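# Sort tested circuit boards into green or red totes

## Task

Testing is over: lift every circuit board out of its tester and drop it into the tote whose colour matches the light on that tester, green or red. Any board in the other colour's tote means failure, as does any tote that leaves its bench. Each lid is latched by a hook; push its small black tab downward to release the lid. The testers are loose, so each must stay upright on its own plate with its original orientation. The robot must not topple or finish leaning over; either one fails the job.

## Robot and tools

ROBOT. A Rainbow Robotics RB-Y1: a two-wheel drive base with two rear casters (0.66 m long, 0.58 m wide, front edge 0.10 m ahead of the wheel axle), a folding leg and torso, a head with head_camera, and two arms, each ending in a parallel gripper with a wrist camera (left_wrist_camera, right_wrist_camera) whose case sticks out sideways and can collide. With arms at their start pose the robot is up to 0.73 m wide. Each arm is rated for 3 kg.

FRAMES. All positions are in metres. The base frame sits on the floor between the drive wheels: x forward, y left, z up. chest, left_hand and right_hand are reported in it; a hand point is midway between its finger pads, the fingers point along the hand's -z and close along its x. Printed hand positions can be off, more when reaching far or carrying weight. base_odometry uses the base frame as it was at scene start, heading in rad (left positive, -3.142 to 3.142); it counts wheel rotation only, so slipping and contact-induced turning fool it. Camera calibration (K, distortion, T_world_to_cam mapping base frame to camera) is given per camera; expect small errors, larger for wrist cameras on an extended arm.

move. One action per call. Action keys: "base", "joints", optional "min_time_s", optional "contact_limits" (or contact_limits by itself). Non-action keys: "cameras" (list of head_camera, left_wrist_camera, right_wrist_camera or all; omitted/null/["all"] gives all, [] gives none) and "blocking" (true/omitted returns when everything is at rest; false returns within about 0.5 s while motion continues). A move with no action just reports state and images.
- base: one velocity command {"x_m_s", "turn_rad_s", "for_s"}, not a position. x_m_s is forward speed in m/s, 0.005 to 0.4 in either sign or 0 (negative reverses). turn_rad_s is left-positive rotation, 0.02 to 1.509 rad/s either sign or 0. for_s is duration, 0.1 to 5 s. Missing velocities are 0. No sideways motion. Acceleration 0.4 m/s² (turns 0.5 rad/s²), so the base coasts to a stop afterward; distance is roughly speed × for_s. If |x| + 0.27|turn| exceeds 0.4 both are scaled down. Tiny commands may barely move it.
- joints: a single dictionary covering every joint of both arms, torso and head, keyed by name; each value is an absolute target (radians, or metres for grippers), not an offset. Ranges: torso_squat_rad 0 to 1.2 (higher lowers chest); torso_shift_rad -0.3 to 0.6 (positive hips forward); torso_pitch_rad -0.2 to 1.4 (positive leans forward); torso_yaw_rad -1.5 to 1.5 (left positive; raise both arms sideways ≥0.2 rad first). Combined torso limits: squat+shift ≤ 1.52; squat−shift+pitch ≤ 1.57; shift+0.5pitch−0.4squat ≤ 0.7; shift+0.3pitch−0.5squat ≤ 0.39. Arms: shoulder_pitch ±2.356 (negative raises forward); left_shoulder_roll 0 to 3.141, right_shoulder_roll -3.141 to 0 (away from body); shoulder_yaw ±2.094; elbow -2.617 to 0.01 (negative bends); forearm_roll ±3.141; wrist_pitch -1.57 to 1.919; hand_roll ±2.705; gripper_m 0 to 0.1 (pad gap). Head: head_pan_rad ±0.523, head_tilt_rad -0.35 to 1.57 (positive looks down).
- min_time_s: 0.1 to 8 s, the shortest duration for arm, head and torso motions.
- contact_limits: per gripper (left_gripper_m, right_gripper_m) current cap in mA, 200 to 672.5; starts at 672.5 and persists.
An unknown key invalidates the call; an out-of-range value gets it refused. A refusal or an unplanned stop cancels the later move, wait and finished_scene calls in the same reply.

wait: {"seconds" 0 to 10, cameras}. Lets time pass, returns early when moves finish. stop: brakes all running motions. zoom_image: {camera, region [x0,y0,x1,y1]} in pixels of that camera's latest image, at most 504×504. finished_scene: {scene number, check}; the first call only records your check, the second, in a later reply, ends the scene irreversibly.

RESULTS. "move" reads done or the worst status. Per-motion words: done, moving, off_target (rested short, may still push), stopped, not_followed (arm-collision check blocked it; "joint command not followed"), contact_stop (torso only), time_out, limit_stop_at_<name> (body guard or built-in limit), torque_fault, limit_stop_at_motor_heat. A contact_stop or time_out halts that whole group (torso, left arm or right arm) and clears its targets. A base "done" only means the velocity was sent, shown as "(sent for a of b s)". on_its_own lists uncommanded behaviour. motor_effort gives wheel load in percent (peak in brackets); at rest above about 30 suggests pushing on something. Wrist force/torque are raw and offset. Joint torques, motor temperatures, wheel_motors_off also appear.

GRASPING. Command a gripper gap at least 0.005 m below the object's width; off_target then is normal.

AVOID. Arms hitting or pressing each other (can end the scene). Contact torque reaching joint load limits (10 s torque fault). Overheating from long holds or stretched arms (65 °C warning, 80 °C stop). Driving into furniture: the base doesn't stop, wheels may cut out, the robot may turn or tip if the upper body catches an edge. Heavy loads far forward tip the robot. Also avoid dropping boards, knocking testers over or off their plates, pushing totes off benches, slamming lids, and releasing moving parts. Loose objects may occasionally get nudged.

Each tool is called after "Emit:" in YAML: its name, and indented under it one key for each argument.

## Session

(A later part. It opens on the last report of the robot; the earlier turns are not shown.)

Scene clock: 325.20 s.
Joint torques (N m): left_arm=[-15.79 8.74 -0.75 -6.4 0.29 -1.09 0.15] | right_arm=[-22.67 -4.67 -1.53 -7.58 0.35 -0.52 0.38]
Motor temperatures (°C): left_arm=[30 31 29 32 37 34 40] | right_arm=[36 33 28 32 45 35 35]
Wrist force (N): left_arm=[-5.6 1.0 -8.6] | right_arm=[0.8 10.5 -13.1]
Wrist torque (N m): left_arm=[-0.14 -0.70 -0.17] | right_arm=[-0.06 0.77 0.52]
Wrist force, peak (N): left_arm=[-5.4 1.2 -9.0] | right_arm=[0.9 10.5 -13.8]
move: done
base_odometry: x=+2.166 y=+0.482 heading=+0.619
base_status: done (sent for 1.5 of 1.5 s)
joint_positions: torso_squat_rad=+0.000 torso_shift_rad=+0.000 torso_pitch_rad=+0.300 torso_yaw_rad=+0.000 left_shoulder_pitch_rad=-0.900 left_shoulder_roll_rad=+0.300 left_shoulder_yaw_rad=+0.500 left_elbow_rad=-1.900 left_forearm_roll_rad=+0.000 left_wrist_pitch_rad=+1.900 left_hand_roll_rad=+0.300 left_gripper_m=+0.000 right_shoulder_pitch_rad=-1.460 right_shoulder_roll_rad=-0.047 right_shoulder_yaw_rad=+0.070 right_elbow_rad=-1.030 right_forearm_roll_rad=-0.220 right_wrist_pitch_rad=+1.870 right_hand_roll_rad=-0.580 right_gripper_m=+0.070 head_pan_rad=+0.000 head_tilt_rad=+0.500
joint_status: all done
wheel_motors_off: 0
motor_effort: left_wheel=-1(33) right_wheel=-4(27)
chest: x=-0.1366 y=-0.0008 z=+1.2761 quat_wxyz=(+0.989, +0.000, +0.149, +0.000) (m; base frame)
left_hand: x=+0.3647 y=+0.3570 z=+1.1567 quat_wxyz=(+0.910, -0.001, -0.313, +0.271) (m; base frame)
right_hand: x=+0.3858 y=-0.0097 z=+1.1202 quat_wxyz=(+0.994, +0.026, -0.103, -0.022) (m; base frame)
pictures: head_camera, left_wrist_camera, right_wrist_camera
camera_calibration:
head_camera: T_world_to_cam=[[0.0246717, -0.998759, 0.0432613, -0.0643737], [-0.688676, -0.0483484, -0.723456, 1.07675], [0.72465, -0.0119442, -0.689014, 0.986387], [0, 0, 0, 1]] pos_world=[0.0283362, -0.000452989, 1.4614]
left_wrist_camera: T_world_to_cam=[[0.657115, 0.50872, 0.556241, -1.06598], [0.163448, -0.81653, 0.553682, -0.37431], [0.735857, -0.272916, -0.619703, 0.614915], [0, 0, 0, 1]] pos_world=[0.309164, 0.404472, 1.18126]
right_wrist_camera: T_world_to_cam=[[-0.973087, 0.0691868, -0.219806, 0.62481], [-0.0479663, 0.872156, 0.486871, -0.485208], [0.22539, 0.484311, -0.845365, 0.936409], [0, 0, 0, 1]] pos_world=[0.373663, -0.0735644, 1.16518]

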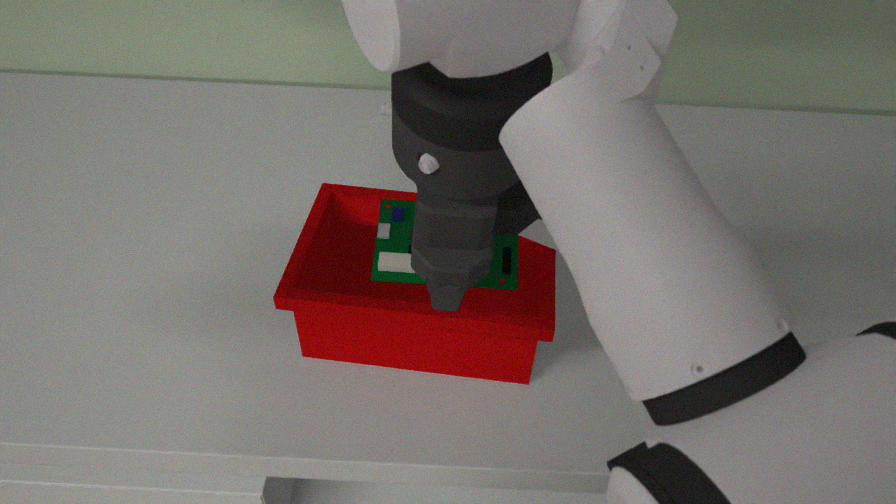

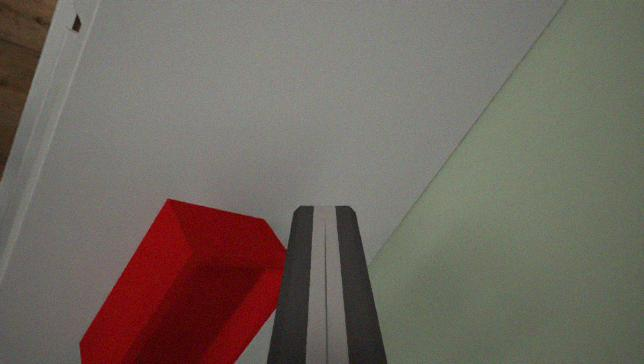

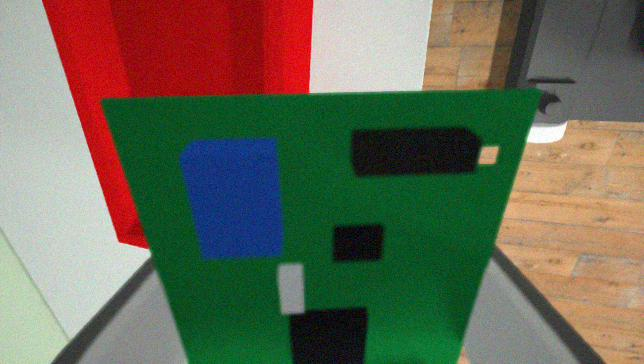

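Emit:
move:
  base: {"turn_rad_s":0.05,"for_s":0.6}
  cameras: []

Emit:
move:
  base: {"x_m_s":0.15,"for_s":1.07}

Emit:
move:
  joints: {"torso_pitch_rad":0.53}

Scene clock: 332.93 s.
Joint torques (N m): left_arm=[-15.64 8.59 -0.63 -6.33 0.18 -1.11 0.16] | right_arm=[-23.02 -4.31 -1.69 -7.57 0.35 -0.55 0.37]
Motor temperatures (°C): left_arm=[30 31 29 32 37 34 40] | right_arm=[36 33 28 32 45 35 35]
Wrist force (N): left_arm=[-5.3 1.1 -8.5] | right_arm=[0.8 10.7 -13.1]
Wrist torque (N m): left_arm=[-0.13 -0.68 -0.19] | right_arm=[-0.08 0.77 0.52]
Wrist force, peak (N): left_arm=[-5.7 1.2 -8.6] | right_arm=[0.7 10.6 -13.5]
move: done
base_odometry: x=+2.166 y=+0.482 heading=+0.648
base_status: done (sent for 0.6 of 0.6 s)
joint_positions: torso_squat_rad=+0.000 torso_shift_rad=+0.000 torso_pitch_rad=+0.300 torso_yaw_rad=+0.000 left_shoulder_pitch_rad=-0.900 left_shoulder_roll_rad=+0.300 left_shoulder_yaw_rad=+0.500 left_elbow_rad=-1.900 left_forearm_roll_rad=+0.000 left_wrist_pitch_rad=+1.900 left_hand_roll_rad=+0.300 left_gripper_m=+0.000 right_shoulder_pitch_rad=-1.460 right_shoulder_roll_rad=-0.047 right_shoulder_yaw_rad=+0.070 right_elbow_rad=-1.030 right_forearm_roll_rad=-0.220 right_wrist_pitch_rad=+1.870 right_hand_roll_rad=-0.580 right_gripper_m=+0.070 head_pan_rad=+0.000 head_tilt_rad=+0.500
joint_status: not commanded
wheel_motors_off: 0
motor_effort: left_wheel=-5(21) right_wheel=+2(20)
chest: x=-0.1367 y=-0.0008 z=+1.2761 quat_wxyz=(+0.989, +0.000, +0.149, +0.000) (m; base frame)
left_hand: x=+0.3647 y=+0.3570 z=+1.1567 quat_wxyz=(+0.910, -0.001, -0.313, +0.271) (m; base frame)
right_hand: x=+0.3858 y=-0.0097 z=+1.1202 quat_wxyz=(+0.994, +0.026, -0.103, -0.022) (m; base frame)
pictures: none
No camera images: "cameras" was empty.

Scene clock: 334.97 s.
Joint torques (N m): left_arm=[-15.58 8.73 -0.58 -6.19 0.22 -1.12 0.11] | right_arm=[-22.94 -4.32 -1.5 -7.61 0.32 -0.55 0.36]
Motor temperatures (°C): left_arm=[30 31 29 32 37 34 40] | right_arm=[36 33 28 32 45 35 35]
Wrist force (N): left_arm=[-5.5 1.2 -8.2] | right_arm=[0.6 10.9 -13.1]
Wrist torque (N m): left_arm=[-0.15 -0.68 -0.18] | right_arm=[-0.09 0.76 0.51]
Wrist force, peak (N): left_arm=[-5.3 1.3 -8.8] | right_arm=[0.7 10.6 -13.8]
move: done
base_odometry: x=+2.294 y=+0.579 heading=+0.649
base_status: done (sent for 1.07 of 1.07 s)
joint_positions: torso_squat_rad=+0.000 torso_shift_rad=+0.000 torso_pitch_rad=+0.300 torso_yaw_rad=+0.000 left_shoulder_pitch_rad=-0.900 left_shoulder_roll_rad=+0.300 left_shoulder_yaw_rad=+0.500 left_elbow_rad=-1.900 left_forearm_roll_rad=+0.000 left_wrist_pitch_rad=+1.900 left_hand_roll_rad=+0.300 left_gripper_m=+0.000 right_shoulder_pitch_rad=-1.460 right_shoulder_roll_rad=-0.047 right_shoulder_yaw_rad=+0.070 right_elbow_rad=-1.030 right_forearm_roll_rad=-0.220 right_wrist_pitch_rad=+1.870 right_hand_roll_rad=-0.580 right_gripper_m=+0.070 head_pan_rad=+0.000 head_tilt_rad=+0.500
joint_status: not commanded
wheel_motors_off: 0
motor_effort: left_wheel=+0(32) right_wheel=-2(26)
chest: x=-0.1367 y=-0.0008 z=+1.2761 quat_wxyz=(+0.989, +0.000, +0.149, +0.000) (m; base frame)
left_hand: x=+0.3647 y=+0.3570 z=+1.1567 quat_wxyz=(+0.910, -0.001, -0.313, +0.271) (m; base frame)
right_hand: x=+0.3858 y=-0.0097 z=+1.1202 quat_wxyz=(+0.994, +0.026, -0.103, -0.022) (m; base frame)
pictures: head_camera, left_wrist_camera, right_wrist_camera
camera_calibration:
head_camera: T_world_to_cam=[[0.0246714, -0.998759, 0.0432559, -0.0643681], [-0.688655, -0.0483447, -0.723475, 1.07677], [0.724669, -0.0119393, -0.688994, 0.986381], [0, 0, 0, 1]] pos_world=[0.0283086, -0.000455635, 1.46141]
left_wrist_camera: T_world_to_cam=[[0.657101, 0.508719, 0.556258, -1.06599], [0.16344, -0.816533, 0.55368, -0.374307], [0.73587, -0.272909, -0.61969, 0.614917], [0, 0, 0, 1]] pos_world=[0.309142, 0.404473, 1.18127]
right_wrist_camera: T_world_to_cam=[[-0.973081, 0.0691866, -0.219835, 0.624827], [-0.0479819, 0.872154, 0.486873, -0.485215], [0.225415, 0.484315, -0.845356, 0.936409], [0, 0, 0, 1]] pos_world=[0.373645, -0.0735643, 1.1652]

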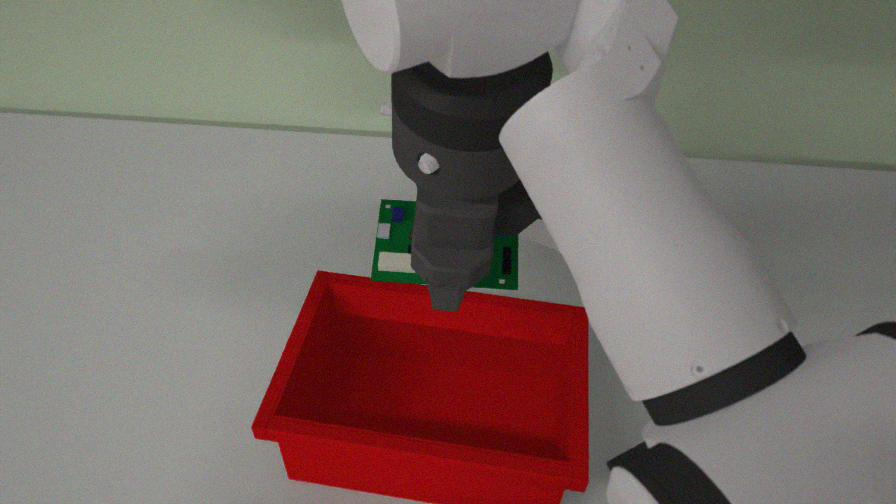

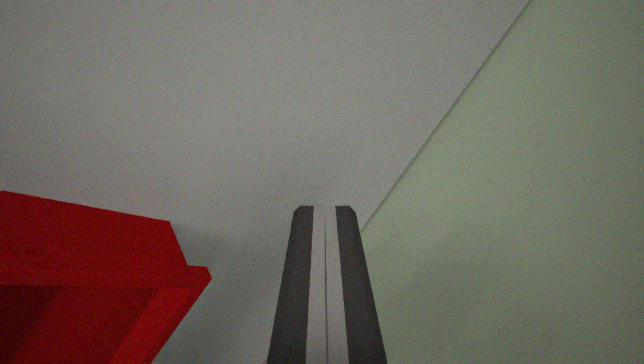

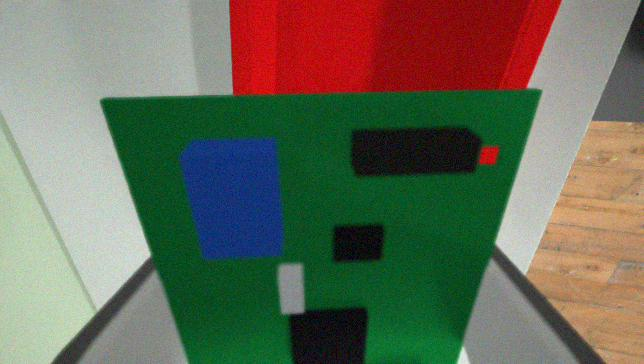

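Scene clock: 336.57 s.
Joint torques (N m): left_arm=[-13.01 8.4 -0.2 -7.04 0.11 -0.83 0.17] | right_arm=[-21.15 -1.89 -1.08 -7.74 0.13 -0.11 0.35]
Motor temperatures (°C): left_arm=[30 31 29 32 37 34 40] | right_arm=[36 33 28 32 45 35 35]
Wrist force (N): left_arm=[-4.2 0.7 -9.0] | right_arm=[2.3 10.4 -13.4]
Wrist torque (N m): left_arm=[-0.12 -0.59 -0.19] | right_arm=[-0.04 0.88 0.54]
Wrist force, peak (N): left_arm=[-4.6 0.8 -9.4] | right_arm=[2.5 10.8 -13.8]
move: done
base_odometry: x=+2.294 y=+0.579 heading=+0.649
base_status: not commanded
joint_positions: torso_squat_rad=+0.000 torso_shift_rad=+0.000 torso_pitch_rad=+0.530 torso_yaw_rad=+0.000 left_shoulder_pitch_rad=-0.900 left_shoulder_roll_rad=+0.300 left_shoulder_yaw_rad=+0.500 left_elbow_rad=-1.900 left_forearm_roll_rad=+0.000 left_wrist_pitch_rad=+1.900 left_hand_roll_rad=+0.300 left_gripper_m=+0.000 right_shoulder_pitch_rad=-1.460 right_shoulder_roll_rad=-0.047 right_shoulder_yaw_rad=+0.070 right_elbow_rad=-1.030 right_forearm_roll_rad=-0.220 right_wrist_pitch_rad=+1.870 right_hand_roll_rad=-0.580 right_gripper_m=+0.070 head_pan_rad=+0.000 head_tilt_rad=+0.500
joint_status: all done
wheel_motors_off: 0
motor_effort: left_wheel=+1(2) right_wheel=-4(5)
chest: x=-0.0716 y=-0.0008 z=+1.2475 quat_wxyz=(+0.965, +0.000, +0.262, +0.000) (m; base frame)
left_hand: x=+0.3892 y=+0.3571 z=+1.0169 quat_wxyz=(+0.940, +0.030, -0.206, +0.269) (m; base frame)
right_hand: x=+0.4015 y=-0.0096 z=+0.9766 quat_wxyz=(+0.999, +0.024, +0.011, -0.024) (m; base frame)
pictures: head_camera, left_wrist_camera, right_wrist_camera
camera_calibration:
head_camera: T_world_to_cam=[[0.0340445, -0.998755, 0.0364722, -0.0555795], [-0.835477, -0.0484681, -0.547383, 0.870637], [0.548469, -0.0118363, -0.836087, 1.09042], [0, 0, 0, 1]] pos_world=[0.13123, -0.000405658, 1.39028]
left_wrist_camera: T_world_to_cam=[[0.766551, 0.508834, 0.391774, -0.879767], [0.285519, -0.816496, 0.50181, -0.295612], [0.57522, -0.272804, -0.771168, 0.726798], [0, 0, 0, 1]] pos_world=[0.340721, 0.404562, 1.05349]
right_wrist_camera: T_world_to_cam=[[-0.997586, 0.0689946, 0.00783874, 0.396016], [0.0641314, 0.872169, 0.484983, -0.457778], [0.0266245, 0.484315, -0.874489, 0.91964], [0, 0, 0, 1]] pos_world=[0.399933, -0.0734579, 1.02313]

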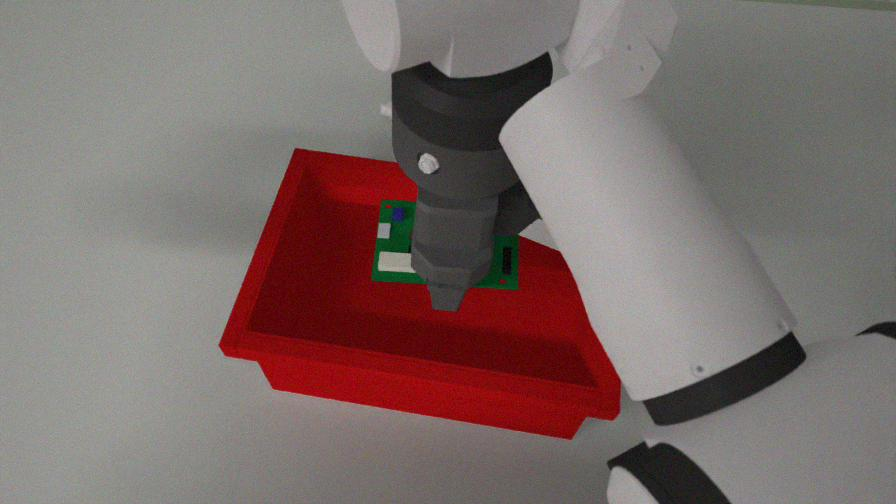

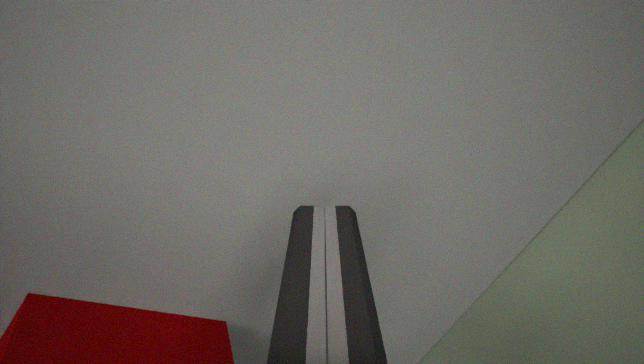

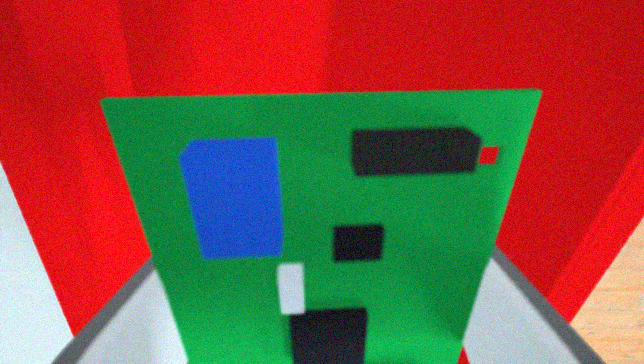

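Well placed.

Emit:
move:
  joints: {"torso_pitch_rad":0.615}
  cameras: []

Emit:
move:
  joints: {"torso_pitch_rad":0.65}
  min_time_s: 1
  cameras: ["head_camera"]

Scene clock: 341.67 s.
Joint torques (N m): left_arm=[-11.69 8.36 0.35 -7.3 0.08 -0.66 0.13] | right_arm=[-20.76 -0.73 -0.69 -7.75 -0.02 0.09 0.38]
Motor temperatures (°C): left_arm=[30 31 29 32 37 34 40] | right_arm=[36 33 28 32 45 35 35]
Wrist force (N): left_arm=[-3.9 0.1 -9.1] | right_arm=[2.7 10.8 -13.0]
Wrist torque (N m): left_arm=[-0.08 -0.56 -0.19] | right_arm=[-0.07 0.85 0.55]
Wrist force, peak (N): left_arm=[-3.9 0.3 -9.8] | right_arm=[2.7 10.7 -13.9]
move: done
base_odometry: x=+2.294 y=+0.579 heading=+0.649
base_status: not commanded
joint_positions: torso_squat_rad=+0.000 torso_shift_rad=+0.000 torso_pitch_rad=+0.615 torso_yaw_rad=+0.000 left_shoulder_pitch_rad=-0.900 left_shoulder_roll_rad=+0.300 left_shoulder_yaw_rad=+0.500 left_elbow_rad=-1.900 left_forearm_roll_rad=+0.000 left_wrist_pitch_rad=+1.900 left_hand_roll_rad=+0.300 left_gripper_m=+0.000 right_shoulder_pitch_rad=-1.460 right_shoulder_roll_rad=-0.047 right_shoulder_yaw_rad=+0.070 right_elbow_rad=-1.030 right_forearm_roll_rad=-0.220 right_wrist_pitch_rad=+1.870 right_hand_roll_rad=-0.580 right_gripper_m=+0.070 head_pan_rad=+0.000 head_tilt_rad=+0.500
joint_status: all done
wheel_motors_off: 0
motor_effort: left_wheel=+2(2) right_wheel=-3(4)
chest: x=-0.0496 y=-0.0008 z=+1.2333 quat_wxyz=(+0.953, +0.000, +0.303, +0.000) (m; base frame)
left_hand: x=+0.3900 y=+0.3571 z=+0.9644 quat_wxyz=(+0.948, +0.041, -0.166, +0.268) (m; base frame)
right_hand: x=+0.3989 y=-0.0096 z=+0.9231 quat_wxyz=(+0.998, +0.023, +0.054, -0.025) (m; base frame)
pictures: none
No camera images: "cameras" was empty.

Scene clock: 342.97 s.
Joint torques (N m): left_arm=[-11.39 8.38 0.4 -7.28 0.14 -0.62 0.17] | right_arm=[-20.18 -0.48 -0.7 -7.76 -0.06 0.14 0.36]
Motor temperatures (°C): left_arm=[30 31 29 32 37 34 40] | right_arm=[36 33 28 32 45 35 35]
Wrist force (N): left_arm=[-3.8 0.1 -9.2] | right_arm=[3.2 10.6 -13.3]
Wrist torque (N m): left_arm=[-0.08 -0.56 -0.20] | right_arm=[-0.06 0.90 0.53]
Wrist force, peak (N): left_arm=[-4.0 0.2 -9.7] | right_arm=[3.4 10.9 -13.4]
move: done
base_odometry: x=+2.294 y=+0.579 heading=+0.649
base_status: not commanded
joint_positions: torso_squat_rad=+0.000 torso_shift_rad=+0.000 torso_pitch_rad=+0.650 torso_yaw_rad=+0.000 left_shoulder_pitch_rad=-0.900 left_shoulder_roll_rad=+0.300 left_shoulder_yaw_rad=+0.500 left_elbow_rad=-1.900 left_forearm_roll_rad=+0.000 left_wrist_pitch_rad=+1.900 left_hand_roll_rad=+0.300 left_gripper_m=+0.000 right_shoulder_pitch_rad=-1.460 right_shoulder_roll_rad=-0.047 right_shoulder_yaw_rad=+0.070 right_elbow_rad=-1.030 right_forearm_roll_rad=-0.220 right_wrist_pitch_rad=+1.870 right_hand_roll_rad=-0.580 right_gripper_m=+0.070 head_pan_rad=+0.000 head_tilt_rad=+0.500
joint_status: all done
wheel_motors_off: 0
motor_effort: left_wheel=+2(4) right_wheel=-3(5)
chest: x=-0.0409 y=-0.0007 z=+1.2269 quat_wxyz=(+0.948, +0.000, +0.319, +0.000) (m; base frame)
left_hand: x=+0.3891 y=+0.3571 z=+0.9429 quat_wxyz=(+0.951, +0.046, -0.150, +0.267) (m; base frame)
right_hand: x=+0.3965 y=-0.0095 z=+0.9013 quat_wxyz=(+0.997, +0.022, +0.071, -0.026) (m; base frame)
pictures: head_camera
camera_calibration:
head_camera: T_world_to_cam=[[0.0382449, -0.998752, 0.0321349, -0.0503685], [-0.894929, -0.0485408, -0.44356, 0.75527], [0.444566, -0.0117946, -0.895669, 1.12515], [0, 0, 0, 1]] pos_world=[0.177637, -0.000373621, 1.34438]

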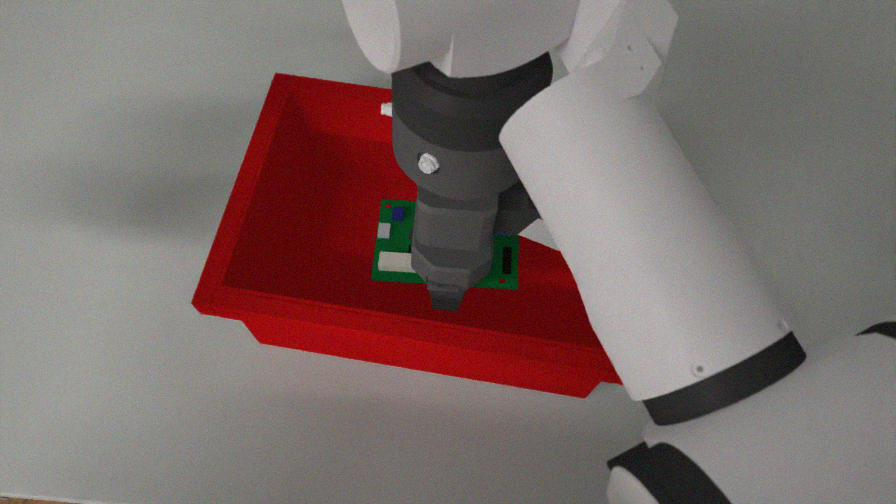

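Emit:
move:
  base: {"x_m_s":0.05,"for_s":0.6}
  joints: {"torso_pitch_rad":0.66}
  cameras: []

Emit:
move:
  joints: {"torso_pitch_rad":0.69}
  min_time_s: 1
  cameras: []

Emit:
move:
  joints: {"torso_pitch_rad":0.7}
  cameras: ["head_camera"]

Scene clock: 355.63 s.
Joint torques (N m): left_arm=[-11.13 8.48 0.34 -7.45 0.02 -0.58 0.18] | right_arm=[-19.82 -0.41 -0.93 -7.83 -0.09 -0.05 0.33]
Motor temperatures (°C): left_arm=[30 31 29 32 37 34 40] | right_arm=[36 33 28 32 45 35 35]
Wrist force (N): left_arm=[-3.6 -0.2 -9.2] | right_arm=[2.9 10.4 -13.3]
Wrist torque (N m): left_arm=[-0.04 -0.57 -0.19] | right_arm=[-0.04 0.88 0.52]
Wrist force, peak (N): left_arm=[-3.7 0.0 -10.0] | right_arm=[3.1 10.9 -14.3]
move: done
base_odometry: x=+2.318 y=+0.597 heading=+0.649
base_status: done (sent for 0.6 of 0.6 s)
joint_positions: torso_squat_rad=+0.000 torso_shift_rad=+0.000 torso_pitch_rad=+0.660 torso_yaw_rad=+0.000 left_shoulder_pitch_rad=-0.900 left_shoulder_roll_rad=+0.300 left_shoulder_yaw_rad=+0.500 left_elbow_rad=-1.900 left_forearm_roll_rad=+0.000 left_wrist_pitch_rad=+1.900 left_hand_roll_rad=+0.300 left_gripper_m=+0.000 right_shoulder_pitch_rad=-1.460 right_shoulder_roll_rad=-0.047 right_shoulder_yaw_rad=+0.070 right_elbow_rad=-1.030 right_forearm_roll_rad=-0.220 right_wrist_pitch_rad=+1.870 right_hand_roll_rad=-0.580 right_gripper_m=+0.070 head_pan_rad=+0.000 head_tilt_rad=+0.500
joint_status: all done
wheel_motors_off: 0
motor_effort: left_wheel=+1(25) right_wheel=-1(22)
chest: x=-0.0384 y=-0.0007 z=+1.2250 quat_wxyz=(+0.946, +0.000, +0.324, +0.000) (m; base frame)
left_hand: x=+0.3887 y=+0.3571 z=+0.9367 quat_wxyz=(+0.952, +0.047, -0.145, +0.267) (m; base frame)
right_hand: x=+0.3957 y=-0.0095 z=+0.8950 quat_wxyz=(+0.997, +0.022, +0.076, -0.026) (m; base frame)
pictures: none
No camera images: "cameras" was empty.

Scene clock: 356.90 s.
Joint torques (N m): left_arm=[-10.79 8.06 0.37 -7.4 0.05 -0.49 0.1] | right_arm=[-19.83 -0.01 -0.71 -7.74 -0.04 0.12 0.3]
Motor temperatures (°C): left_arm=[30 31 29 32 37 34 40] | right_arm=[36 33 28 32 45 35 35]
Wrist force (N): left_arm=[-3.3 0.0 -9.4] | right_arm=[3.6 10.5 -13.4]
Wrist torque (N m): left_arm=[-0.08 -0.53 -0.19] | right_arm=[-0.06 0.95 0.54]
Wrist force, peak (N): left_arm=[-3.8 0.0 -9.6] | right_arm=[3.4 10.7 -13.4]
move: done
base_odometry: x=+2.318 y=+0.597 heading=+0.649
base_status: not commanded
joint_positions: torso_squat_rad=+0.000 torso_shift_rad=+0.000 torso_pitch_rad=+0.690 torso_yaw_rad=+0.000 left_shoulder_pitch_rad=-0.900 left_shoulder_roll_rad=+0.300 left_shoulder_yaw_rad=+0.500 left_elbow_rad=-1.900 left_forearm_roll_rad=+0.000 left_wrist_pitch_rad=+1.900 left_hand_roll_rad=+0.300 left_gripper_m=+0.000 right_shoulder_pitch_rad=-1.460 right_shoulder_roll_rad=-0.047 right_shoulder_yaw_rad=+0.070 right_elbow_rad=-1.030 right_forearm_roll_rad=-0.220 right_wrist_pitch_rad=+1.870 right_hand_roll_rad=-0.580 right_gripper_m=+0.070 head_pan_rad=+0.000 head_tilt_rad=+0.500
joint_status: all done
wheel_motors_off: 0
motor_effort: left_wheel=+1(4) right_wheel=-1(3)
chest: x=-0.0312 y=-0.0007 z=+1.2192 quat_wxyz=(+0.941, +0.000, +0.338, +0.000) (m; base frame)
left_hand: x=+0.3871 y=+0.3571 z=+0.9183 quat_wxyz=(+0.954, +0.051, -0.131, +0.266) (m; base frame)
right_hand: x=+0.3928 y=-0.0095 z=+0.8764 quat_wxyz=(+0.995, +0.022, +0.091, -0.026) (m; base frame)
pictures: none
No camera images: "cameras" was empty.

Scene clock: 357.60 s.
Joint torques (N m): left_arm=[-10.56 8.33 0.61 -7.41 0.07 -0.5 0.23] | right_arm=[-19.55 0.04 -0.69 -7.69 -0.11 0.12 0.35]
Motor temperatures (°C): left_arm=[30 31 29 32 37 34 40] | right_arm=[36 33 28 32 45 35 35]
Wrist force (N): left_arm=[-3.6 -0.4 -9.5] | right_arm=[3.7 10.5 -13.5]
Wrist torque (N m): left_arm=[-0.04 -0.57 -0.19] | right_arm=[-0.05 0.94 0.54]
Wrist force, peak (N): left_arm=[-3.6 -0.1 -9.8] | right_arm=[3.4 10.8 -13.6]
move: done
base_odometry: x=+2.318 y=+0.597 heading=+0.649
base_status: not commanded
joint_positions: torso_squat_rad=+0.000 torso_shift_rad=+0.000 torso_pitch_rad=+0.700 torso_yaw_rad=+0.000 left_shoulder_pitch_rad=-0.900 left_shoulder_roll_rad=+0.300 left_shoulder_yaw_rad=+0.500 left_elbow_rad=-1.900 left_forearm_roll_rad=+0.000 left_wrist_pitch_rad=+1.900 left_hand_roll_rad=+0.300 left_gripper_m=+0.000 right_shoulder_pitch_rad=-1.460 right_shoulder_roll_rad=-0.047 right_shoulder_yaw_rad=+0.070 right_elbow_rad=-1.030 right_forearm_roll_rad=-0.220 right_wrist_pitch_rad=+1.870 right_hand_roll_rad=-0.580 right_gripper_m=+0.070 head_pan_rad=+0.000 head_tilt_rad=+0.500
joint_status: all done
wheel_motors_off: 0
motor_effort: left_wheel=+2(2) right_wheel=-1(3)
chest: x=-0.0288 y=-0.0007 z=+1.2172 quat_wxyz=(+0.939, +0.000, +0.343, +0.000) (m; base frame)
left_hand: x=+0.3864 y=+0.3571 z=+0.9121 quat_wxyz=(+0.954, +0.053, -0.126, +0.266) (m; base frame)
right_hand: x=+0.3917 y=-0.0095 z=+0.8702 quat_wxyz=(+0.995, +0.021, +0.096, -0.026) (m; base frame)
pictures: head_camera
camera_calibration:
head_camera: T_world_to_cam=[[0.0398389, -0.99875, 0.0301813, -0.0480892], [-0.915997, -0.0485722, -0.398234, 0.706015], [0.399202, -0.0117808, -0.916787, 1.13551], [0, 0, 0, 1]] pos_world=[0.195325, -0.000359088, 1.32363]

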